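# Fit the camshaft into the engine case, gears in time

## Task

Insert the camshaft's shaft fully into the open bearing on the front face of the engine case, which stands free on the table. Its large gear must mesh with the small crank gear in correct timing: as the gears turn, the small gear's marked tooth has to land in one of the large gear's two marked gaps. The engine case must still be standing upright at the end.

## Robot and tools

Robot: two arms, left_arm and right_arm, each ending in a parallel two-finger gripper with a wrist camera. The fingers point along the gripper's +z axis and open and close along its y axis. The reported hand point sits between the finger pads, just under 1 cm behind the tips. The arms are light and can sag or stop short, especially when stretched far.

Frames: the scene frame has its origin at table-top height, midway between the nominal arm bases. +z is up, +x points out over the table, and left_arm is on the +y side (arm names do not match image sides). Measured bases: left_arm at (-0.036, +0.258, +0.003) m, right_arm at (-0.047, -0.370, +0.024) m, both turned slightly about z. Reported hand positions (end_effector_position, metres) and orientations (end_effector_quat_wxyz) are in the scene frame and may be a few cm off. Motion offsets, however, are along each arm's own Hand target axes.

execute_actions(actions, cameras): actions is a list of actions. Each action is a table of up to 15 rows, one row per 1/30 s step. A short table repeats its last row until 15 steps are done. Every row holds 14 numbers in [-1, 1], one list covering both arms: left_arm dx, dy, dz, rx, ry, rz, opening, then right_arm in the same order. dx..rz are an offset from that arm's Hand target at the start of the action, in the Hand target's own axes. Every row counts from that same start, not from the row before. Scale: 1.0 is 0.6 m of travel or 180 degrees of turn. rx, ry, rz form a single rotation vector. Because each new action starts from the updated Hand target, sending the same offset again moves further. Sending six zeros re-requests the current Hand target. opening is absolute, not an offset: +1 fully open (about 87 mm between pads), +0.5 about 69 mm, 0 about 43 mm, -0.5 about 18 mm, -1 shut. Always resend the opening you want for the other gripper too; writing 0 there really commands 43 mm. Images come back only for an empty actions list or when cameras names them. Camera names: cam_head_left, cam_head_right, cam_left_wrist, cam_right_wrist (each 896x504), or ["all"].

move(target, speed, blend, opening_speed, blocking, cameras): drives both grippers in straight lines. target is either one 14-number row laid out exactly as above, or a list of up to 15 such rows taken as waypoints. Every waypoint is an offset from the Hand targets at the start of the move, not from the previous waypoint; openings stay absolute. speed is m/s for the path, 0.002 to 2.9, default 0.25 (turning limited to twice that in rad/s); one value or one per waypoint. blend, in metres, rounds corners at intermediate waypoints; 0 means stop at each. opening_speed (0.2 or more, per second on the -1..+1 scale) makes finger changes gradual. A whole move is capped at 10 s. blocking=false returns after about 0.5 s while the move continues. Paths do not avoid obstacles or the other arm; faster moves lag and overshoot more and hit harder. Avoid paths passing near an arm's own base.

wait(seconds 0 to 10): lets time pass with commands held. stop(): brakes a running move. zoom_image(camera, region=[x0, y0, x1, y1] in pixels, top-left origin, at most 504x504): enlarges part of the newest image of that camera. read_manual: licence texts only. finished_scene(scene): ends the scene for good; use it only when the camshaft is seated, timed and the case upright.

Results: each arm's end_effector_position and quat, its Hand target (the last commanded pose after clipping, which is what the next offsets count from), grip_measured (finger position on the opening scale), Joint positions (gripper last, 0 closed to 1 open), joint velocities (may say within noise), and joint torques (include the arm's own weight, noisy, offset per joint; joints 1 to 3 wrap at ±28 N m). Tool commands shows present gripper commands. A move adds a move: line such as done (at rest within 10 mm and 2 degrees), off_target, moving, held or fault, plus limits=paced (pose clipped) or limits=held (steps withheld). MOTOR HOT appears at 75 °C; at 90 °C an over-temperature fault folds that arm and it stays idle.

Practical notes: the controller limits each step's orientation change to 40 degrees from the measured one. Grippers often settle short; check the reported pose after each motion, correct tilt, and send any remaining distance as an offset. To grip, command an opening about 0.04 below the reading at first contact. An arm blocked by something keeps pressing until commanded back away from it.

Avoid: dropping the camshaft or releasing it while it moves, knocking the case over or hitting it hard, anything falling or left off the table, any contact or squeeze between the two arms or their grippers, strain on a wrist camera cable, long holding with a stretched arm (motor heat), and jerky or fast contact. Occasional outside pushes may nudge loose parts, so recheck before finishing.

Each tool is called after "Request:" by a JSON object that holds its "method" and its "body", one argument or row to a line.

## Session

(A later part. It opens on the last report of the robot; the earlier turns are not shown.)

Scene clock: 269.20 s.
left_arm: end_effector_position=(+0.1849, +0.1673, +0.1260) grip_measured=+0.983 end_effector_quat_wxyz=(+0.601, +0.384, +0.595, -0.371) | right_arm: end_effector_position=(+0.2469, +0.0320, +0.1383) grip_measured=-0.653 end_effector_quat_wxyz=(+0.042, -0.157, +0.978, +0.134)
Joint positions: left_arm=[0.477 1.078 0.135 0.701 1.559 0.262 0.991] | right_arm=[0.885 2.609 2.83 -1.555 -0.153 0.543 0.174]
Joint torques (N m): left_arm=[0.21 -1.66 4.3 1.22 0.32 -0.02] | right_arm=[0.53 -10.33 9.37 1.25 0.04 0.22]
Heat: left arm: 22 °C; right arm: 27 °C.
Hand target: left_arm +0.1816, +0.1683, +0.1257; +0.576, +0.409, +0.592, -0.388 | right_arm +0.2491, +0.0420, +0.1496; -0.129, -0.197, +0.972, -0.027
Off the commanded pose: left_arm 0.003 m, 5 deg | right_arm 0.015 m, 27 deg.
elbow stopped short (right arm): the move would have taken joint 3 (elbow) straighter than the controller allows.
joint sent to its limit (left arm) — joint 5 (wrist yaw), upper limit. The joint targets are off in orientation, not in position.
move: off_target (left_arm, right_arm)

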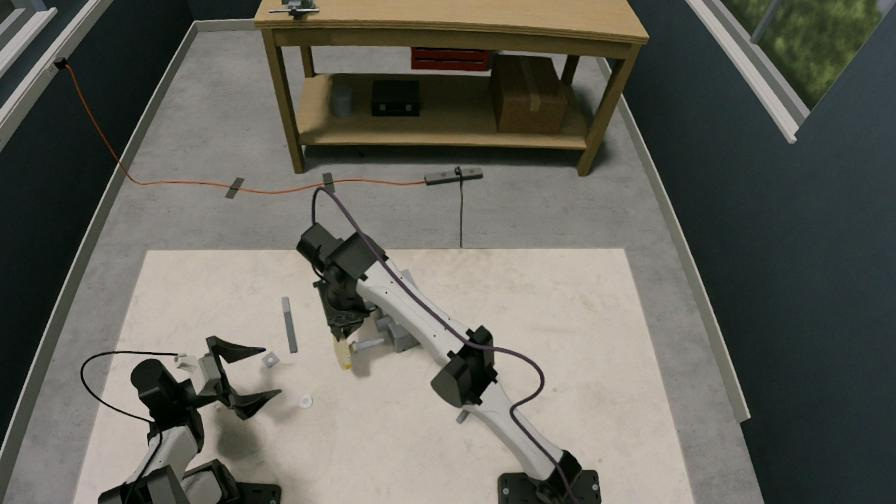

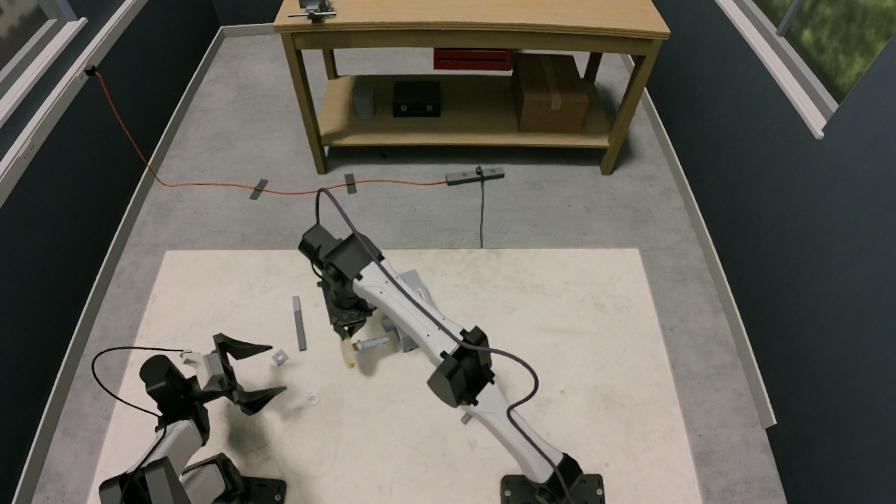

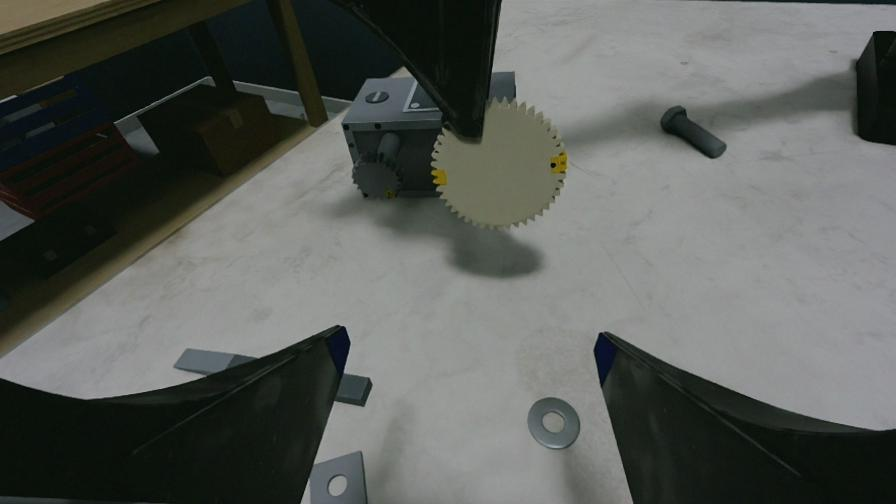

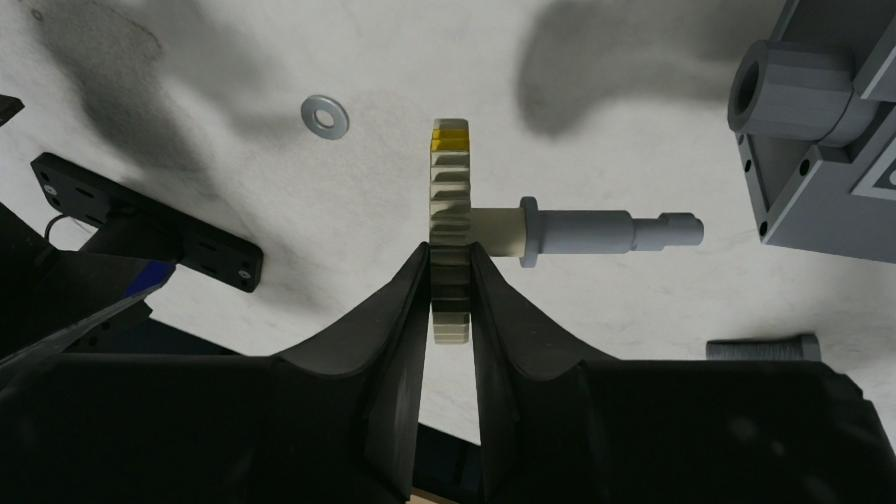

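Request:
{"method": "move", "body": {
  "target": [0,0,0,0,0,0,1,0.293,-0.134,0.027,0,-0.183,0,-0.75],
  "cameras": ["cam_left_wrist"],
  "speed": 0.2
}}

Request:
{"method": "move", "body": {
  "target": [0.103,0.123,0.207,-0.0094,-0.0115,-0.004,1,0,0,0,0,0,0,-0.75],
  "cameras": ["all"],
  "speed": 0.2
}}

Scene clock: 319.50 s.
left_arm: end_effector_position=(+0.1849, +0.1673, +0.1260) grip_measured=+0.983 end_effector_quat_wxyz=(+0.601, +0.384, +0.595, -0.371) | right_arm: end_effector_position=(+0.1200, -0.0998, +0.1757) grip_measured=-0.653 end_effector_quat_wxyz=(+0.138, -0.201, +0.970, +0.024)
Joint positions: left_arm=[0.477 1.078 0.135 0.701 1.559 0.262 0.991] | right_arm=[1.081 1.664 1.533 -1.216 0.172 0.611 0.174]
Joint torques (N m): left_arm=[0.2 -1.65 4.34 1.22 0.31 -0.02] | right_arm=[0.34 -7.17 5.27 1.25 0.33 0.2]
Heat: left arm: 22 °C; right arm: 34 °C.
Hand target: left_arm +0.1816, +0.1683, +0.1257; +0.576, +0.409, +0.592, -0.388 | right_arm +0.1202, -0.0997, +0.1799; +0.152, -0.196, +0.968, +0.030
Off the commanded pose: left_arm 0.003 m, 5 deg | right_arm 0.004 m, 2 deg.
joint sent to its limit (left arm) — joint 5 (wrist yaw), upper limit. The joint targets are off in orientation, not in position.
move: off_target (left_arm)
Images, in order (width x height): cam_left_wrist 896x504.

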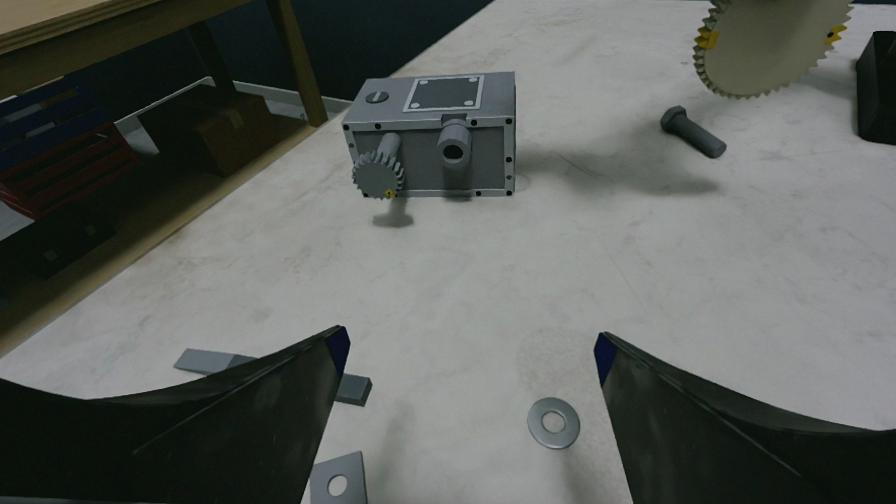

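Scene clock: 321.30 s.
left_arm: end_effector_position=(+0.2891, +0.0843, +0.0530) grip_measured=+0.983 end_effector_quat_wxyz=(+0.566, +0.385, +0.611, -0.398) | right_arm: end_effector_position=(+0.1200, -0.0998, +0.1757) grip_measured=-0.653 end_effector_quat_wxyz=(+0.138, -0.201, +0.970, +0.024)
Joint positions: left_arm=[-0.006 2.008 0.417 1.494 1.124 0.037 0.991] | right_arm=[1.081 1.664 1.533 -1.216 0.173 0.612 0.174]
Joint torques (N m): left_arm=[-1.01 -4.15 3.29 2.25 0.01 -0.06] | right_arm=[0.31 -7.06 5.22 1.23 0.35 0.17]
Heat: left arm: 23 °C; right arm: 33 °C.
Hand target: left_arm +0.2956, +0.0822, +0.0602; +0.590, +0.389, +0.590, -0.390 | right_arm +0.1202, -0.0997, +0.1799; +0.152, -0.196, +0.968, +0.030
Off the commanded pose: left_arm 0.010 m, 4 deg | right_arm 0.004 m, 2 deg.
joint sent to its limit (left arm) — joint 4 (wrist pitch), upper limit. The joint targets still meet the commanded pose.
move: off_target (left_arm)

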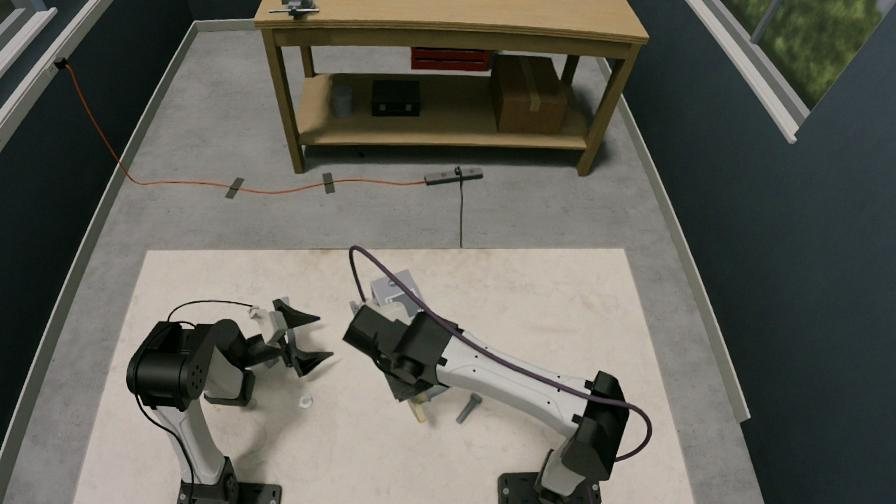

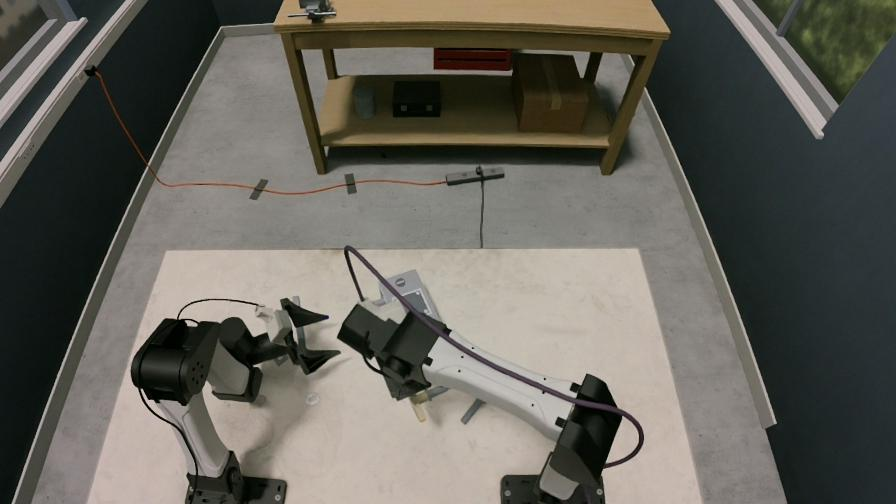

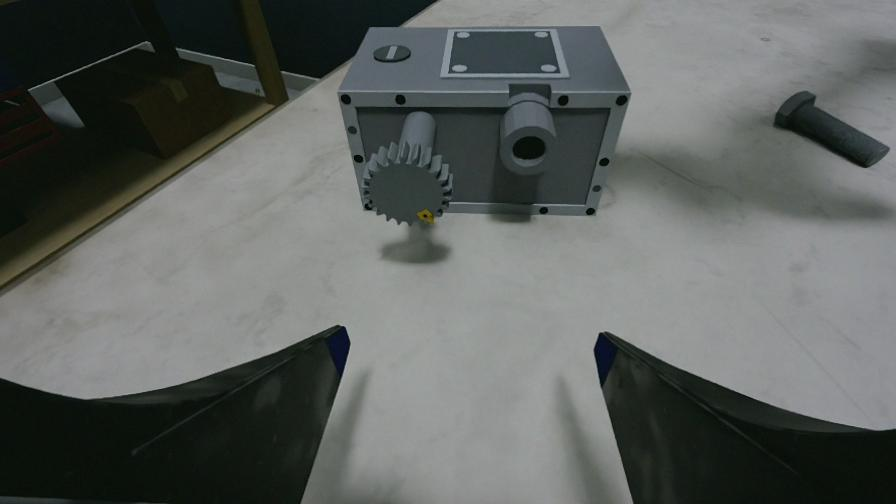

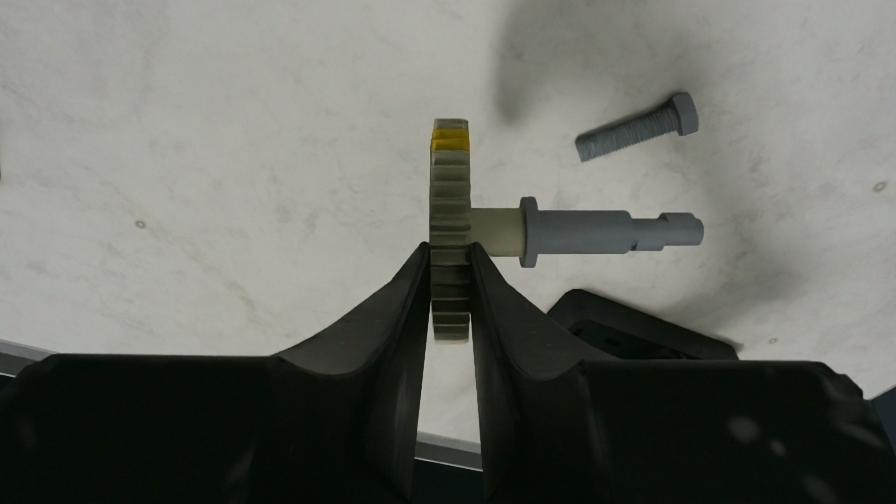

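Request:
{"method": "zoom_image", "body": {
  "camera": "cam_left_wrist",
  "region": [330, 70, 640, 250]
}}

Scaled by 1.626 from the camera's 896x504 image, which has a finer 1280x720 frame.

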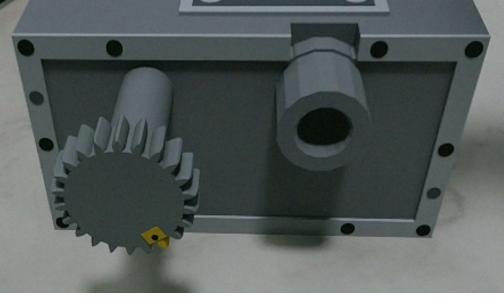

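Request:
{"method": "move", "body": {
  "target": [0,0.033,0.083,0,0,0.161,1,0,0,0,0,0,0,-0.75],
  "cameras": ["cam_left_wrist"],
  "speed": 0.15
}}

Scene clock: 364.83 s.
left_arm: end_effector_position=(+0.3266, +0.0468, +0.0503) grip_measured=+0.983 end_effector_quat_wxyz=(+0.646, +0.523, +0.498, -0.247) | right_arm: end_effector_position=(+0.1200, -0.0998, +0.1757) grip_measured=-0.653 end_effector_quat_wxyz=(+0.138, -0.201, +0.970, +0.024)
Joint positions: left_arm=[-0.162 2.088 0.52 1.494 0.968 0.506 0.991] | right_arm=[1.081 1.664 1.533 -1.216 0.173 0.612 0.174]
Joint torques (N m): left_arm=[-0.95 -4.77 3.58 2.31 -0.04 0.03] | right_arm=[0.35 -7.1 5.3 1.23 0.33 0.18]
Heat: left arm: 29 °C; right arm: 27 °C.
Hand target: left_arm +0.3334, +0.0442, +0.0602; +0.669, +0.525, +0.474, -0.230 | right_arm +0.1202, -0.0997, +0.1799; +0.152, -0.196, +0.968, +0.030
Off the commanded pose: left_arm 0.012 m, 4 deg | right_arm 0.004 m, 2 deg.
joint sent to its limit (left arm) — joint 4 (wrist pitch), upper limit. The joint targets still meet the commanded pose.
move: off_target (left_arm)
Images, in order (width x height): cam_left_wrist 896x504.

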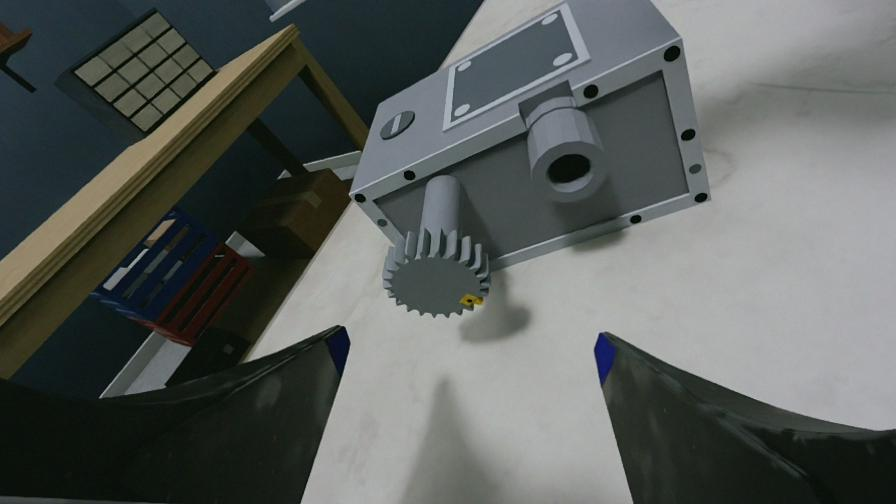

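Request:
{"method": "move", "body": {
  "target": [0.005,0.02,0.042,0,0,0,1,0,0,0,0,0,0,-0.75],
  "cameras": ["cam_left_wrist","cam_head_left","cam_head_right"],
  "speed": 0.1
}}

Scene clock: 378.70 s.
left_arm: end_effector_position=(+0.3506, +0.0278, +0.0647) grip_measured=+0.983 end_effector_quat_wxyz=(+0.667, +0.526, +0.473, -0.232) | right_arm: end_effector_position=(+0.1200, -0.0998, +0.1757) grip_measured=-0.653 end_effector_quat_wxyz=(+0.138, -0.201, +0.970, +0.024)
Joint positions: left_arm=[-0.206 2.119 0.623 1.493 0.924 0.506 0.991] | right_arm=[1.081 1.664 1.533 -1.216 0.173 0.612 0.174]
Joint torques (N m): left_arm=[-0.92 -5.22 3.93 1.72 -0.02 -0.05] | right_arm=[0.39 -7.08 5.29 1.24 0.34 0.16]
Heat: left arm: 30 °C; right arm: 27 °C.
Hand target: left_arm +0.3541, +0.0256, +0.0634; +0.669, +0.525, +0.474, -0.230 | right_arm +0.1202, -0.0997, +0.1799; +0.152, -0.196, +0.968, +0.030
Off the commanded pose: left_arm 0.004 m, 0 deg | right_arm 0.004 m, 2 deg.
move: done
Images, in order (width x height): cam_head_left 896x504, cam_head_right 896x504, cam_left_wrist 896x504.

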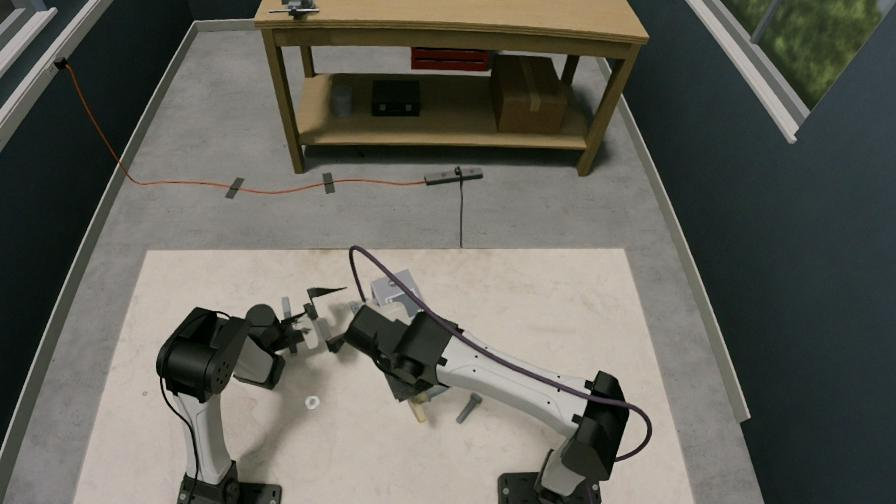

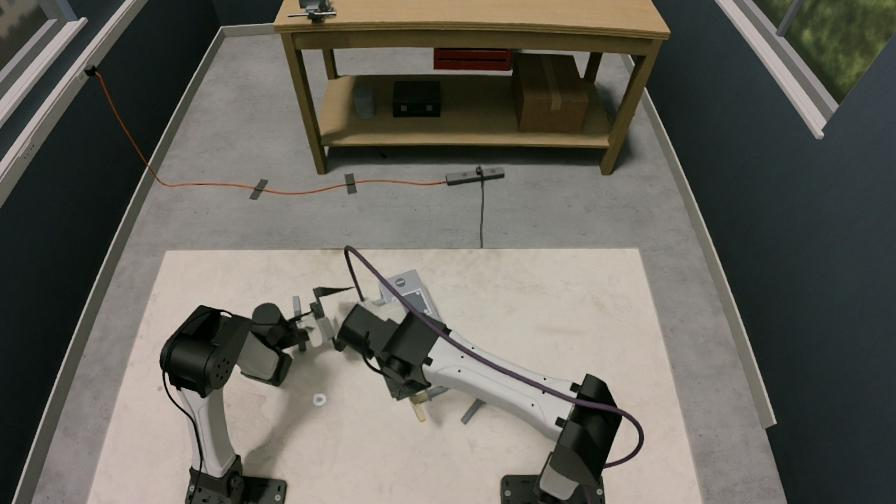

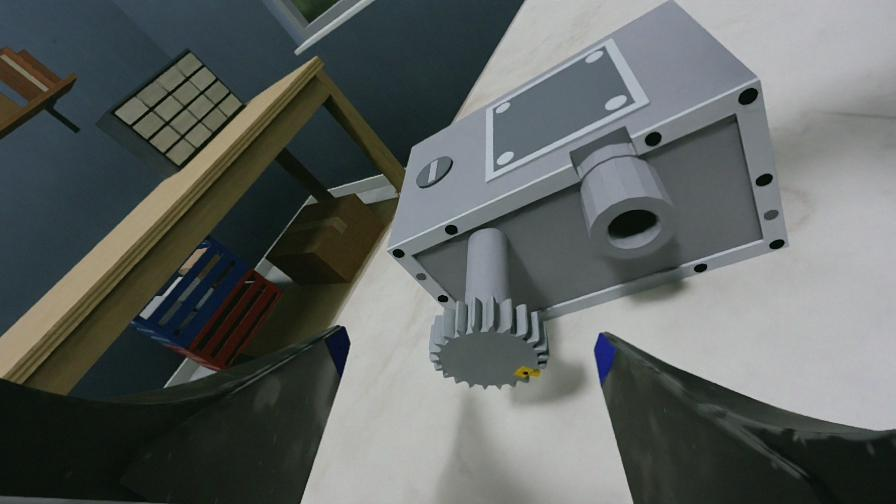

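Request:
{"method": "move", "body": {
  "target": [0.025,-0.01,0,0,0,0,0.5,0,0,0,0,0,0,-0.75],
  "cameras": ["cam_left_wrist"],
  "speed": 0.1
}}

Scene clock: 389.73 s.
left_arm: end_effector_position=(+0.3493, +0.0282, +0.0371) grip_measured=+0.500 end_effector_quat_wxyz=(+0.649, +0.524, +0.495, -0.244) | right_arm: end_effector_position=(+0.1200, -0.0998, +0.1757) grip_measured=-0.653 end_effector_quat_wxyz=(+0.138, -0.201, +0.970, +0.024)
Joint positions: left_arm=[-0.206 2.194 0.635 1.494 0.923 0.506 0.75] | right_arm=[1.081 1.664 1.533 -1.216 0.173 0.612 0.174]
Joint torques (N m): left_arm=[-0.64 -5.5 3.74 2.32 0.02 -0.04] | right_arm=[0.29 -7.13 5.26 1.24 0.34 0.19]
Heat: left arm: 29 °C; right arm: 27 °C.
Hand target: left_arm +0.3559, +0.0264, +0.0473; +0.669, +0.525, +0.474, -0.230 | right_arm +0.1202, -0.0997, +0.1799; +0.152, -0.196, +0.968, +0.030
Off the commanded pose: left_arm 0.012 m, 4 deg | right_arm 0.004 m, 2 deg.
move: off_target (left_arm)
Images, in order (width x height): cam_left_wrist 896x504.

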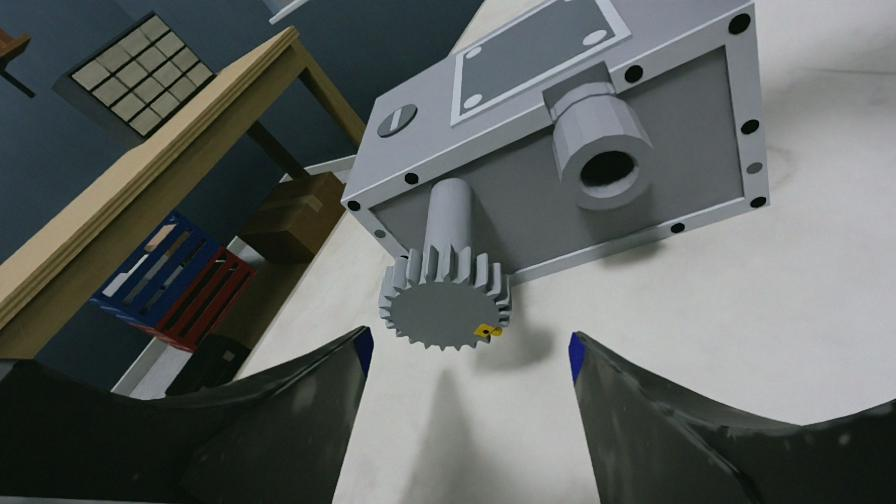

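Request:
{"method": "move", "body": {
  "target": [0.002,0.014,0.03,0,0,0,0.5,0,0,0,0,0,0,-0.75],
  "cameras": ["cam_left_wrist"],
  "speed": 0.06
}}

Scene clock: 400.33 s.
left_arm: end_effector_position=(+0.3673, +0.0154, +0.0525) grip_measured=+0.500 end_effector_quat_wxyz=(+0.668, +0.526, +0.473, -0.232) | right_arm: end_effector_position=(+0.1200, -0.0998, +0.1757) grip_measured=-0.653 end_effector_quat_wxyz=(+0.138, -0.201, +0.970, +0.024)
Joint positions: left_arm=[-0.23 2.205 0.711 1.493 0.899 0.506 0.75] | right_arm=[1.081 1.664 1.533 -1.216 0.173 0.612 0.174]
Joint torques (N m): left_arm=[-0.94 -5.65 3.97 1.72 -0.06 -0.06] | right_arm=[0.32 -7.15 5.24 1.24 0.38 0.18]
Heat: left arm: 30 °C; right arm: 27 °C.
Hand target: left_arm +0.3704, +0.0130, +0.0503; +0.669, +0.525, +0.474, -0.230 | right_arm +0.1202, -0.0997, +0.1799; +0.152, -0.196, +0.968, +0.030
Off the commanded pose: left_arm 0.004 m, 0 deg | right_arm 0.004 m, 2 deg.
move: done
Images, in order (width x height): cam_left_wrist 896x504.

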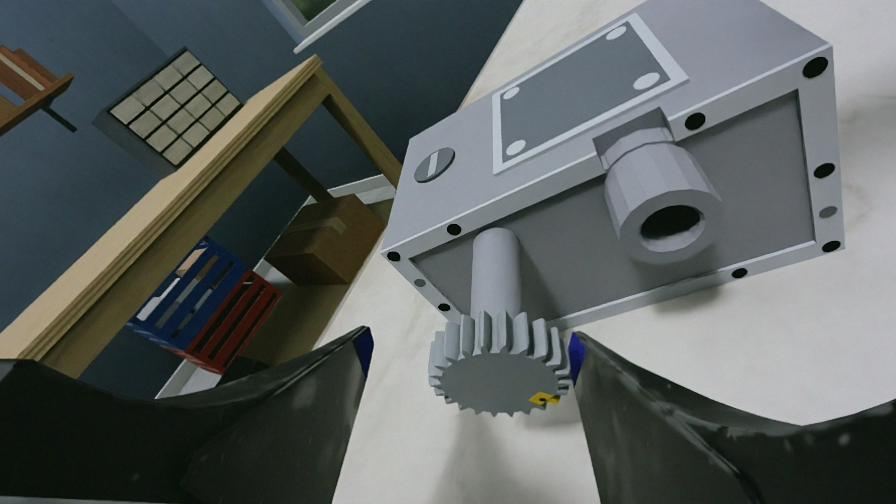

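Request:
{"method": "move", "body": {
  "target": [0.005,-0.013,0,0,0,0,0.5,0,0,0,0,0,0,-0.75],
  "cameras": ["cam_left_wrist"],
  "speed": 0.06
}}

Scene clock: 412.80 s.
left_arm: end_effector_position=(+0.3658, +0.0141, +0.0428) grip_measured=+0.500 end_effector_quat_wxyz=(+0.661, +0.525, +0.481, -0.235) | right_arm: end_effector_position=(+0.1200, -0.0998, +0.1757) grip_measured=-0.653 end_effector_quat_wxyz=(+0.138, -0.201, +0.970, +0.024)
Joint positions: left_arm=[-0.236 2.227 0.711 1.493 0.889 0.506 0.75] | right_arm=[1.081 1.664 1.533 -1.216 0.173 0.612 0.174]
Joint torques (N m): left_arm=[-1.24 -5.78 2.69 2.08 -0.05 -0.05] | right_arm=[0.36 -7.15 5.3 1.22 0.35 0.18]
Heat: left arm: 29 °C; right arm: 27 °C.
Hand target: left_arm +0.3655, +0.0109, +0.0441; +0.669, +0.525, +0.474, -0.230 | right_arm +0.1202, -0.0997, +0.1799; +0.152, -0.196, +0.968, +0.030
Off the commanded pose: left_arm 0.003 m, 1 deg | right_arm 0.004 m, 2 deg.
move: done
Images, in order (width x height): cam_left_wrist 896x504.

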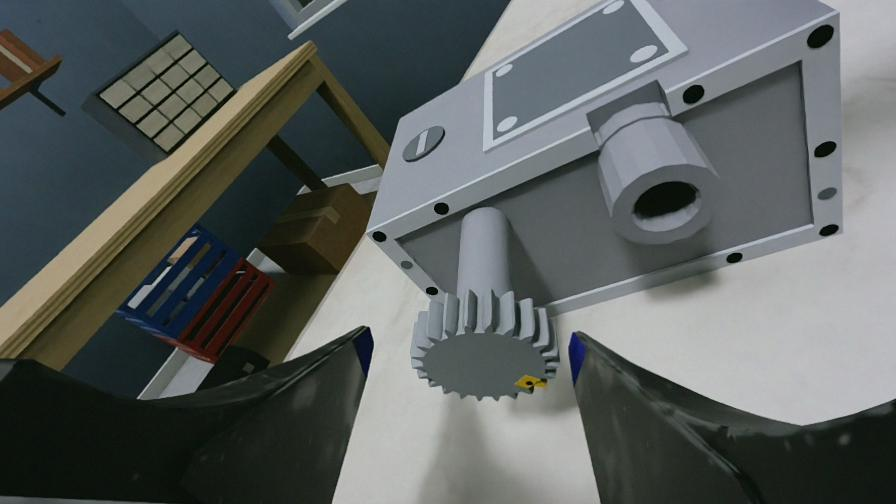

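Request:
{"method": "move", "body": {
  "target": [
    [0,-0.007,0,0,0,0,0.5,0,0,0,0,0,0,-0.75],
    [0,-0.007,0,0,0,0,0.02,0,0,0,0,0,0,-0.75]
  ],
  "cameras": ["cam_left_wrist"],
  "speed": 0.06,
  "opening_speed": 0.3
}}

Scene clock: 424.60 s.
left_arm: end_effector_position=(+0.3626, +0.0116, +0.0390) grip_measured=+0.020 end_effector_quat_wxyz=(+0.658, +0.525, +0.485, -0.237) | right_arm: end_effector_position=(+0.1200, -0.0998, +0.1757) grip_measured=-0.653 end_effector_quat_wxyz=(+0.138, -0.201, +0.970, +0.024)
Joint positions: left_arm=[-0.246 2.232 0.704 1.493 0.88 0.506 0.51] | right_arm=[1.081 1.664 1.533 -1.216 0.173 0.612 0.174]
Joint torques (N m): left_arm=[-1.03 -5.78 2.3 2.24 -0.02 -0.04] | right_arm=[0.35 -7.15 5.33 1.23 0.35 0.18]
Heat: left arm: 30 °C; right arm: 27 °C.
Hand target: left_arm +0.3621, +0.0094, +0.0421; +0.669, +0.525, +0.474, -0.230 | right_arm +0.1202, -0.0997, +0.1799; +0.152, -0.196, +0.968, +0.030
Off the commanded pose: left_arm 0.004 m, 2 deg | right_arm 0.004 m, 2 deg.
move: done
Images, in order (width x height): cam_left_wrist 896x504.

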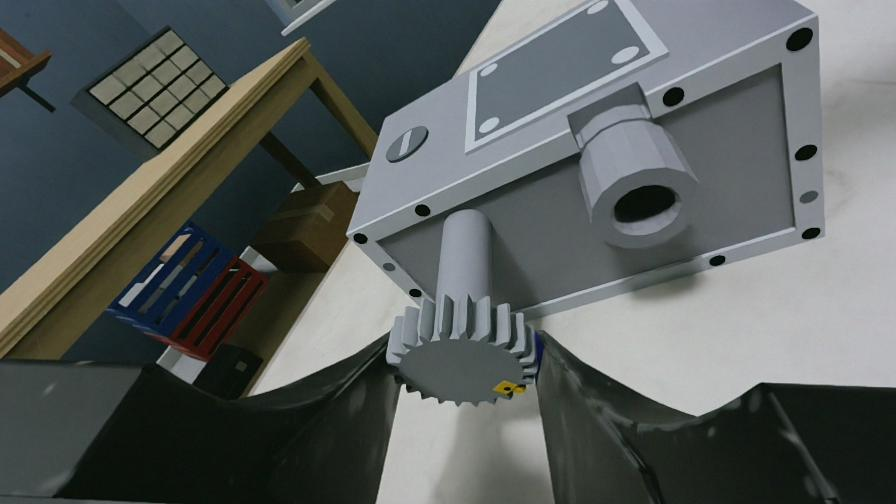

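Request:
{"method": "move", "body": {
  "target": [0,0,0,0,0,0,-0.08,0,0,0,0,0,0,-0.75],
  "cameras": ["cam_left_wrist"],
  "opening_speed": 0.2
}}

Scene clock: 428.10 s.
left_arm: end_effector_position=(+0.3627, +0.0116, +0.0390) grip_measured=-0.077 end_effector_quat_wxyz=(+0.658, +0.525, +0.485, -0.236) | right_arm: end_effector_position=(+0.1200, -0.0998, +0.1757) grip_measured=-0.653 end_effector_quat_wxyz=(+0.138, -0.201, +0.970, +0.024)
Joint positions: left_arm=[-0.246 2.232 0.704 1.493 0.879 0.506 0.462] | right_arm=[1.081 1.664 1.533 -1.216 0.173 0.612 0.174]
Joint torques (N m): left_arm=[-1.03 -5.76 2.35 2.24 -0.02 -0.05] | right_arm=[0.32 -7.15 5.24 1.24 0.33 0.17]
Heat: left arm: 30 °C; right arm: 27 °C.
Hand target: left_arm +0.3621, +0.0094, +0.0421; +0.669, +0.525, +0.474, -0.230 | right_arm +0.1202, -0.0997, +0.1799; +0.152, -0.196, +0.968, +0.030
Off the commanded pose: left_arm 0.004 m, 2 deg | right_arm 0.004 m, 2 deg.
move: done
Images, in order (width x height): cam_left_wrist 896x504.

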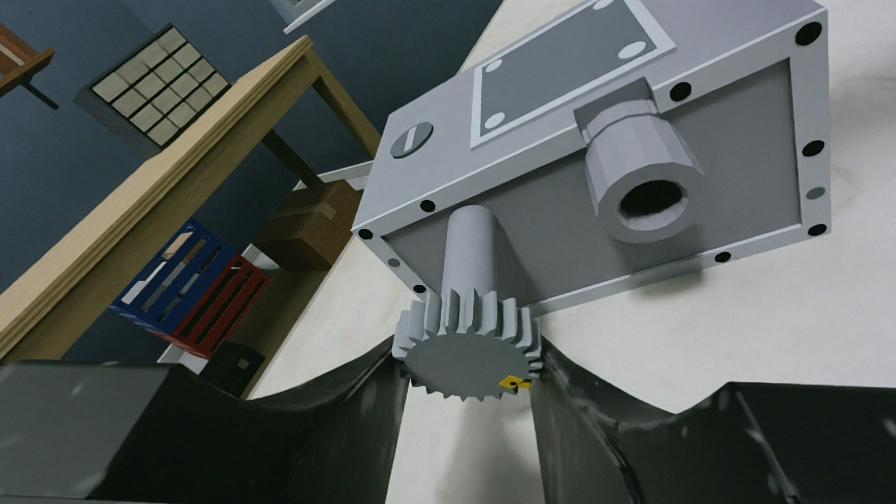

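Request:
{"method": "move", "body": {
  "target": [0,0,0,0,0,0,-0.18,0,0,0,0,0,0,-0.75],
  "cameras": ["cam_left_wrist"],
  "opening_speed": 0.2
}}

Scene clock: 431.83 s.
left_arm: end_effector_position=(+0.3627, +0.0116, +0.0390) grip_measured=-0.079 end_effector_quat_wxyz=(+0.658, +0.525, +0.485, -0.236) | right_arm: end_effector_position=(+0.1200, -0.0998, +0.1757) grip_measured=-0.653 end_effector_quat_wxyz=(+0.138, -0.201, +0.970, +0.024)
Joint positions: left_arm=[-0.246 2.232 0.704 1.493 0.879 0.506 0.461] | right_arm=[1.081 1.664 1.533 -1.216 0.173 0.612 0.174]
Joint torques (N m): left_arm=[-1.05 -5.78 2.32 2.24 -0.02 -0.04] | right_arm=[0.35 -7.16 5.26 1.23 0.34 0.19]
Heat: left arm: 31 °C; right arm: 27 °C.
Hand target: left_arm +0.3621, +0.0094, +0.0421; +0.669, +0.525, +0.474, -0.230 | right_arm +0.1202, -0.0997, +0.1799; +0.152, -0.196, +0.968, +0.030
Off the commanded pose: left_arm 0.004 m, 2 deg | right_arm 0.004 m, 2 deg.
move: done
Images, in order (width x height): cam_left_wrist 896x504.

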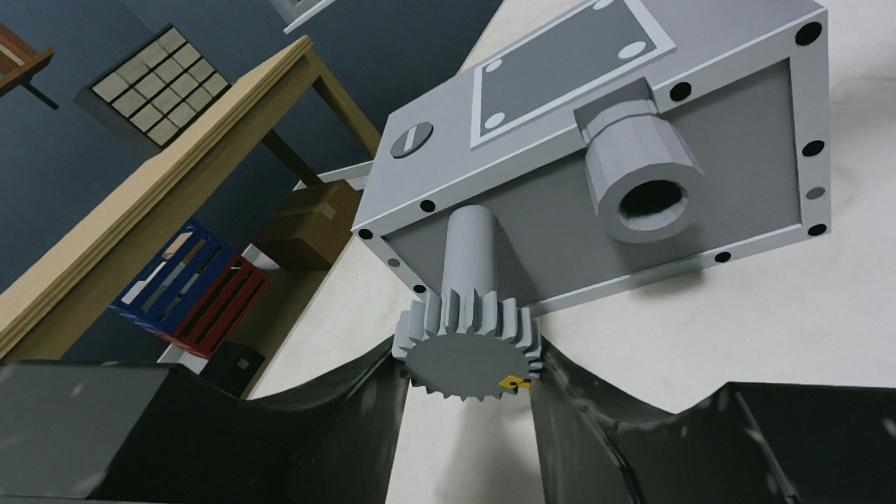

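Request:
{"method": "move", "body": {
  "target": [0,0,0,0,0,-0.333,-0.15,0,0,0,0,0,0,-0.75],
  "cameras": ["cam_left_wrist"],
  "speed": 0.15
}}

Scene clock: 439.80 s.
left_arm: end_effector_position=(+0.3472, +0.0065, +0.0322) grip_measured=-0.150 end_effector_quat_wxyz=(+0.436, +0.217, +0.686, -0.540) | right_arm: end_effector_position=(+0.1200, -0.0998, +0.1757) grip_measured=-0.653 end_effector_quat_wxyz=(+0.138, -0.201, +0.970, +0.024)
Joint positions: left_arm=[-0.19 2.285 0.814 1.408 0.964 -0.533 0.425] | right_arm=[1.081 1.664 1.533 -1.216 0.173 0.612 0.174]
Joint torques (N m): left_arm=[0.46 -6.79 5.2 2.19 -0.11 -0.06] | right_arm=[0.31 -7.1 5.24 1.23 0.33 0.16]
Heat: left arm: 31 °C; right arm: 27 °C.
Hand target: left_arm +0.3621, +0.0094, +0.0421; +0.465, +0.218, +0.673, -0.533 | right_arm +0.1202, -0.0997, +0.1799; +0.152, -0.196, +0.968, +0.030
Off the commanded pose: left_arm 0.018 m, 4 deg | right_arm 0.004 m, 2 deg.
move: off_target (left_arm)
Images, in order (width x height): cam_left_wrist 896x504.

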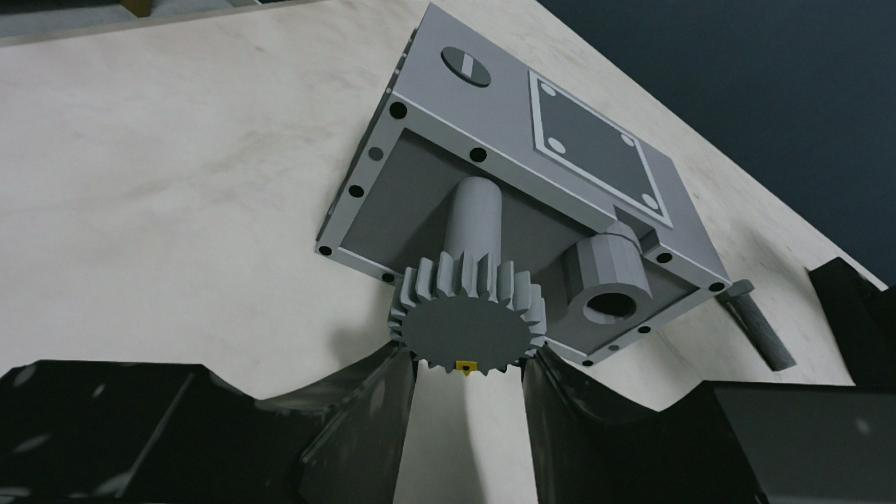

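Request:
{"method": "move", "body": {
  "target": [
    [0,0,0,0,0,0,0.5,0,0,0,0,0,0,-0.75],
    [0,0,0,0,0,0.333,0.5,0,0,0,0,0,0,-0.75]
  ],
  "cameras": ["cam_left_wrist"],
  "speed": 0.15,
  "opening_speed": 0.5
}}

Scene clock: 464.70 s.
left_arm: end_effector_position=(+0.3594, +0.0112, +0.0261) grip_measured=+0.500 end_effector_quat_wxyz=(+0.646, +0.520, +0.499, -0.251) | right_arm: end_effector_position=(+0.1200, -0.0998, +0.1757) grip_measured=-0.653 end_effector_quat_wxyz=(+0.138, -0.201, +0.970, +0.024)
Joint positions: left_arm=[-0.246 2.263 0.707 1.494 0.886 0.484 0.75] | right_arm=[1.081 1.664 1.533 -1.216 0.173 0.612 0.174]
Joint torques (N m): left_arm=[-1.02 -8.16 1.88 2.26 -0.07 0.16] | right_arm=[0.39 -7.1 5.24 1.23 0.33 0.17]
Heat: left arm: 30 °C; right arm: 27 °C.
Hand target: left_arm +0.3620, +0.0094, +0.0419; +0.669, +0.525, +0.474, -0.230 | right_arm +0.1202, -0.0997, +0.1799; +0.152, -0.196, +0.968, +0.030
Off the commanded pose: left_arm 0.016 m, 5 deg | right_arm 0.004 m, 2 deg.
move: off_target (left_arm)
Images, in order (width x height): cam_left_wrist 896x504.

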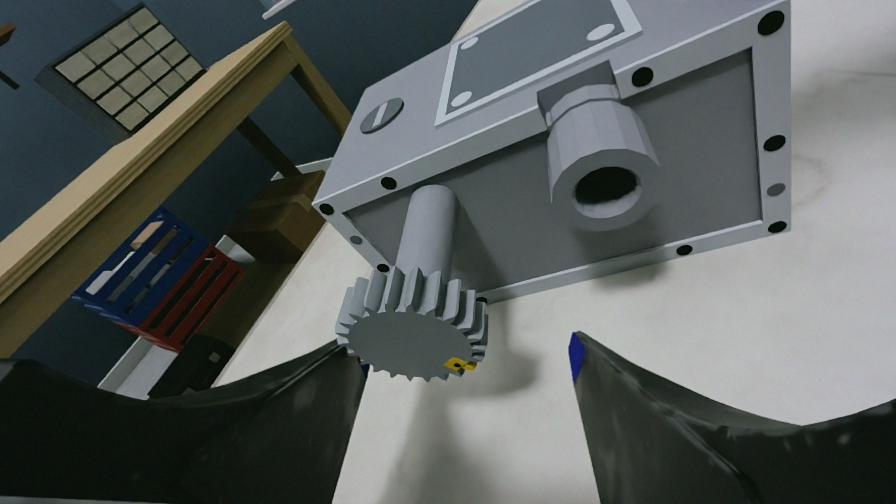

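Request:
{"method": "move", "body": {
  "target": [-0.0125,0.018,0,0,0,0,0.5,0,0,0,0,0,0,-0.75],
  "cameras": ["cam_left_wrist"],
  "speed": 0.06
}}

Scene clock: 474.90 s.
left_arm: end_effector_position=(+0.3622, +0.0107, +0.0394) grip_measured=+0.500 end_effector_quat_wxyz=(+0.657, +0.524, +0.486, -0.242) | right_arm: end_effector_position=(+0.1200, -0.0998, +0.1757) grip_measured=-0.653 end_effector_quat_wxyz=(+0.138, -0.201, +0.970, +0.024)
Joint positions: left_arm=[-0.246 2.232 0.707 1.493 0.886 0.496 0.75] | right_arm=[1.081 1.664 1.533 -1.216 0.173 0.612 0.174]
Joint torques (N m): left_arm=[-0.17 -9.14 3.04 1.71 0.03 0.02] | right_arm=[0.31 -7.12 5.22 1.25 0.34 0.18]
Heat: left arm: 31 °C; right arm: 27 °C.
Hand target: left_arm +0.3674, +0.0117, +0.0537; +0.669, +0.525, +0.474, -0.230 | right_arm +0.1202, -0.0997, +0.1799; +0.152, -0.196, +0.968, +0.030
Off the commanded pose: left_arm 0.015 m, 2 deg | right_arm 0.004 m, 2 deg.
move: off_target (left_arm)
Images, in order (width x height): cam_left_wrist 896x504.

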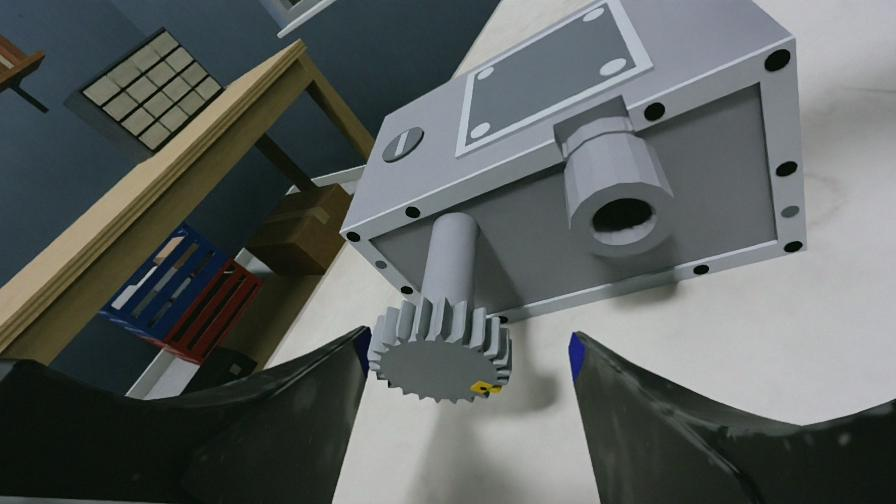

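Request:
{"method": "move", "body": {
  "target": [-0.003,0.02,0,0,0,0,0.5,0,0,0,0,0,0,-0.75],
  "cameras": ["cam_left_wrist"],
  "speed": 0.06
}}

Scene clock: 484.00 s.
left_arm: end_effector_position=(+0.3705, +0.0149, +0.0453) grip_measured=+0.500 end_effector_quat_wxyz=(+0.658, +0.521, +0.489, -0.238) | right_arm: end_effector_position=(+0.1200, -0.0998, +0.1757) grip_measured=-0.653 end_effector_quat_wxyz=(+0.138, -0.201, +0.970, +0.024)
Joint positions: left_arm=[-0.231 2.213 0.727 1.452 0.889 0.496 0.75] | right_arm=[1.081 1.664 1.533 -1.216 0.173 0.612 0.174]
Joint torques (N m): left_arm=[0.13 -9.26 4.03 1.61 0.17 0.04] | right_arm=[0.23 -7.16 5.23 1.23 0.37 0.18]
Heat: left arm: 31 °C; right arm: 27 °C.
Hand target: left_arm +0.3762, +0.0155, +0.0611; +0.669, +0.525, +0.474, -0.230 | right_arm +0.1202, -0.0997, +0.1799; +0.152, -0.196, +0.968, +0.030
Off the commanded pose: left_arm 0.017 m, 2 deg | right_arm 0.004 m, 2 deg.
move: off_target (left_arm)
Images, in order (width x height): cam_left_wrist 896x504.

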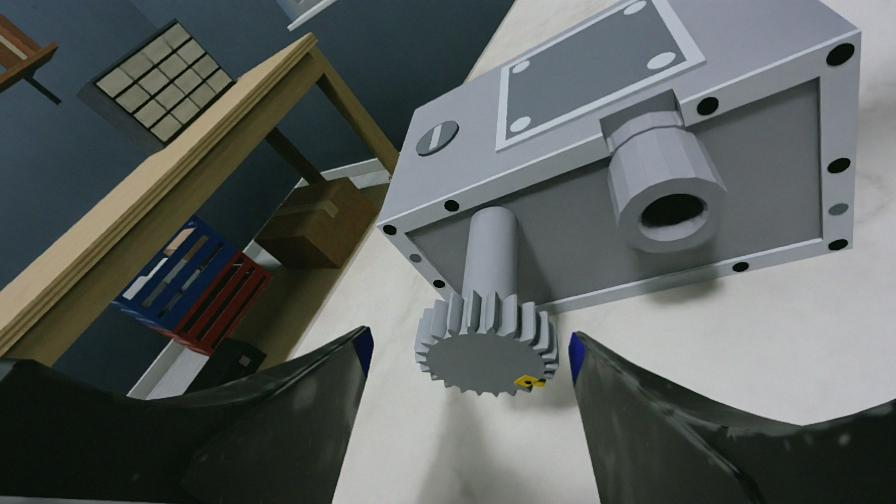

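Request:
{"method": "move", "body": {
  "target": [-0.018,-0.005,0,0,0,0,0.5,0,0,0,0,0,0,-0.75],
  "cameras": ["cam_left_wrist"],
  "speed": 0.06
}}

Scene clock: 490.27 s.
left_arm: end_effector_position=(+0.3701, +0.0150, +0.0591) grip_measured=+0.500 end_effector_quat_wxyz=(+0.664, +0.522, +0.482, -0.234) | right_arm: end_effector_position=(+0.1200, -0.0998, +0.1757) grip_measured=-0.653 end_effector_quat_wxyz=(+0.138, -0.201, +0.970, +0.024)
Joint positions: left_arm=[-0.231 2.169 0.718 1.438 0.889 0.496 0.75] | right_arm=[1.081 1.664 1.533 -1.216 0.173 0.612 0.174]
Joint torques (N m): left_arm=[-1.06 -9.1 2.62 1.6 0.02 0.03] | right_arm=[0.32 -7.15 5.24 1.25 0.35 0.17]
Heat: left arm: 30 °C; right arm: 27 °C.
Hand target: left_arm +0.3691, +0.0124, +0.0692; +0.669, +0.525, +0.474, -0.230 | right_arm +0.1202, -0.0997, +0.1799; +0.152, -0.196, +0.968, +0.030
Off the commanded pose: left_arm 0.010 m, 1 deg | right_arm 0.004 m, 2 deg.
move: done
Images, in order (width x height): cam_left_wrist 896x504.

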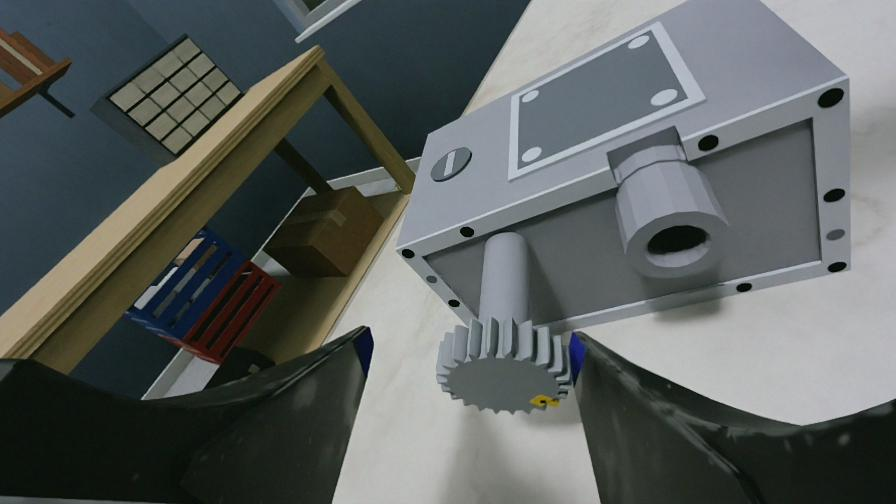

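Request:
{"method": "move", "body": {
  "target": [0,-0.019,0.02,0,0,0,0.5,0,0,0,0,0,0,-0.75],
  "cameras": ["cam_left_wrist"],
  "speed": 0.06
}}

Scene clock: 494.40 s.
left_arm: end_effector_position=(+0.3639, -0.0014, +0.0589) grip_measured=+0.500 end_effector_quat_wxyz=(+0.663, +0.524, +0.479, -0.237) | right_arm: end_effector_position=(+0.1200, -0.0998, +0.1757) grip_measured=-0.653 end_effector_quat_wxyz=(+0.138, -0.201, +0.970, +0.024)
Joint positions: left_arm=[-0.281 2.169 0.718 1.438 0.849 0.496 0.75] | right_arm=[1.081 1.664 1.533 -1.216 0.173 0.612 0.174]
Joint torques (N m): left_arm=[-0.88 -7.41 2.85 1.81 -0.06 0.04] | right_arm=[0.38 -7.08 5.16 1.25 0.34 0.18]
Heat: left arm: 29 °C; right arm: 27 °C.
Hand target: left_arm +0.3646, -0.0026, +0.0637; +0.669, +0.525, +0.474, -0.230 | right_arm +0.1202, -0.0997, +0.1799; +0.152, -0.196, +0.968, +0.030
Off the commanded pose: left_arm 0.005 m, 1 deg | right_arm 0.004 m, 2 deg.
move: done
Images, in order (width x height): cam_left_wrist 896x504.

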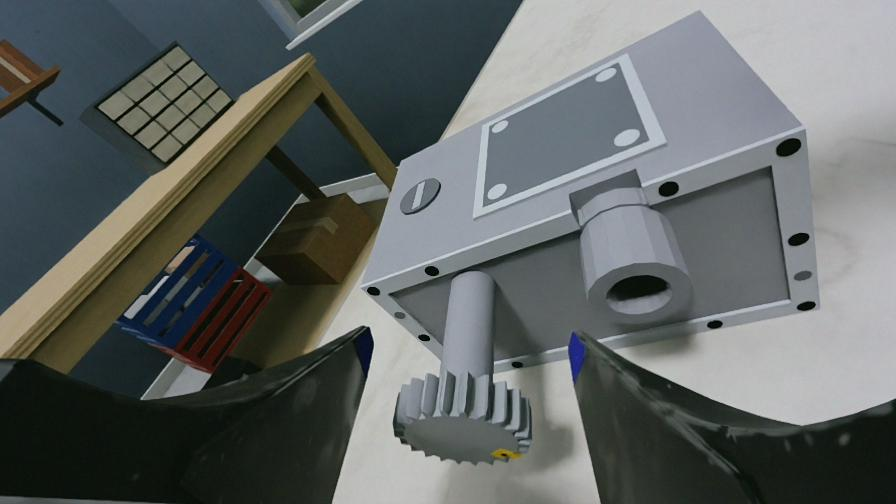

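Request:
{"method": "move", "body": {
  "target": [0.02,0.004,-0.012,0,0,0,0.5,0,0,0,0,0,0,-0.75],
  "cameras": ["cam_left_wrist"],
  "speed": 0.06
}}

Scene clock: 500.07 s.
left_arm: end_effector_position=(+0.3669, +0.0060, +0.0525) grip_measured=+0.500 end_effector_quat_wxyz=(+0.662, +0.522, +0.485, -0.235) | right_arm: end_effector_position=(+0.1200, -0.0998, +0.1757) grip_measured=-0.653 end_effector_quat_wxyz=(+0.138, -0.201, +0.970, +0.024)
Joint positions: left_arm=[-0.261 2.189 0.718 1.45 0.858 0.498 0.75] | right_arm=[1.081 1.664 1.533 -1.216 0.173 0.612 0.174]
Joint torques (N m): left_arm=[0.03 -5.81 3.48 2 0.18 0.04] | right_arm=[0.35 -7.13 5.22 1.23 0.35 0.18]
Heat: left arm: 29 °C; right arm: 27 °C.
Hand target: left_arm +0.3690, +0.0071, +0.0543; +0.669, +0.525, +0.474, -0.230 | right_arm +0.1202, -0.0997, +0.1799; +0.152, -0.196, +0.968, +0.030
Off the commanded pose: left_arm 0.003 m, 2 deg | right_arm 0.004 m, 2 deg.
move: done
Images, in order (width x height): cam_left_wrist 896x504.

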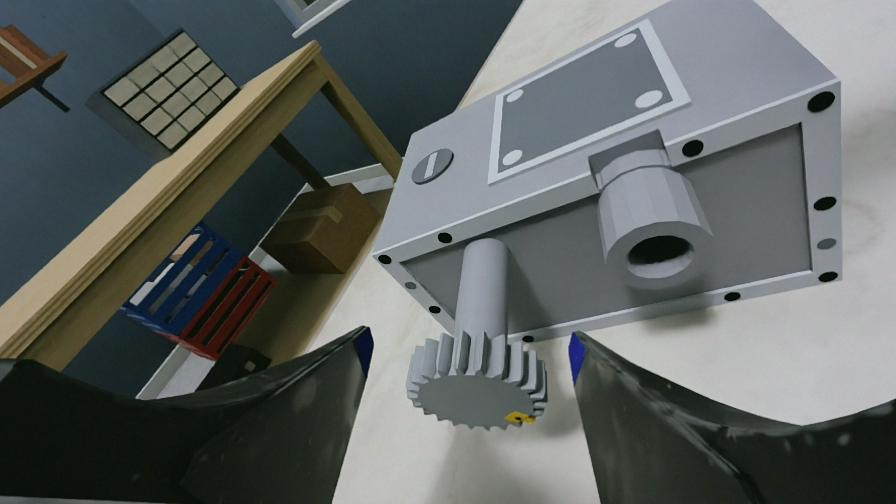

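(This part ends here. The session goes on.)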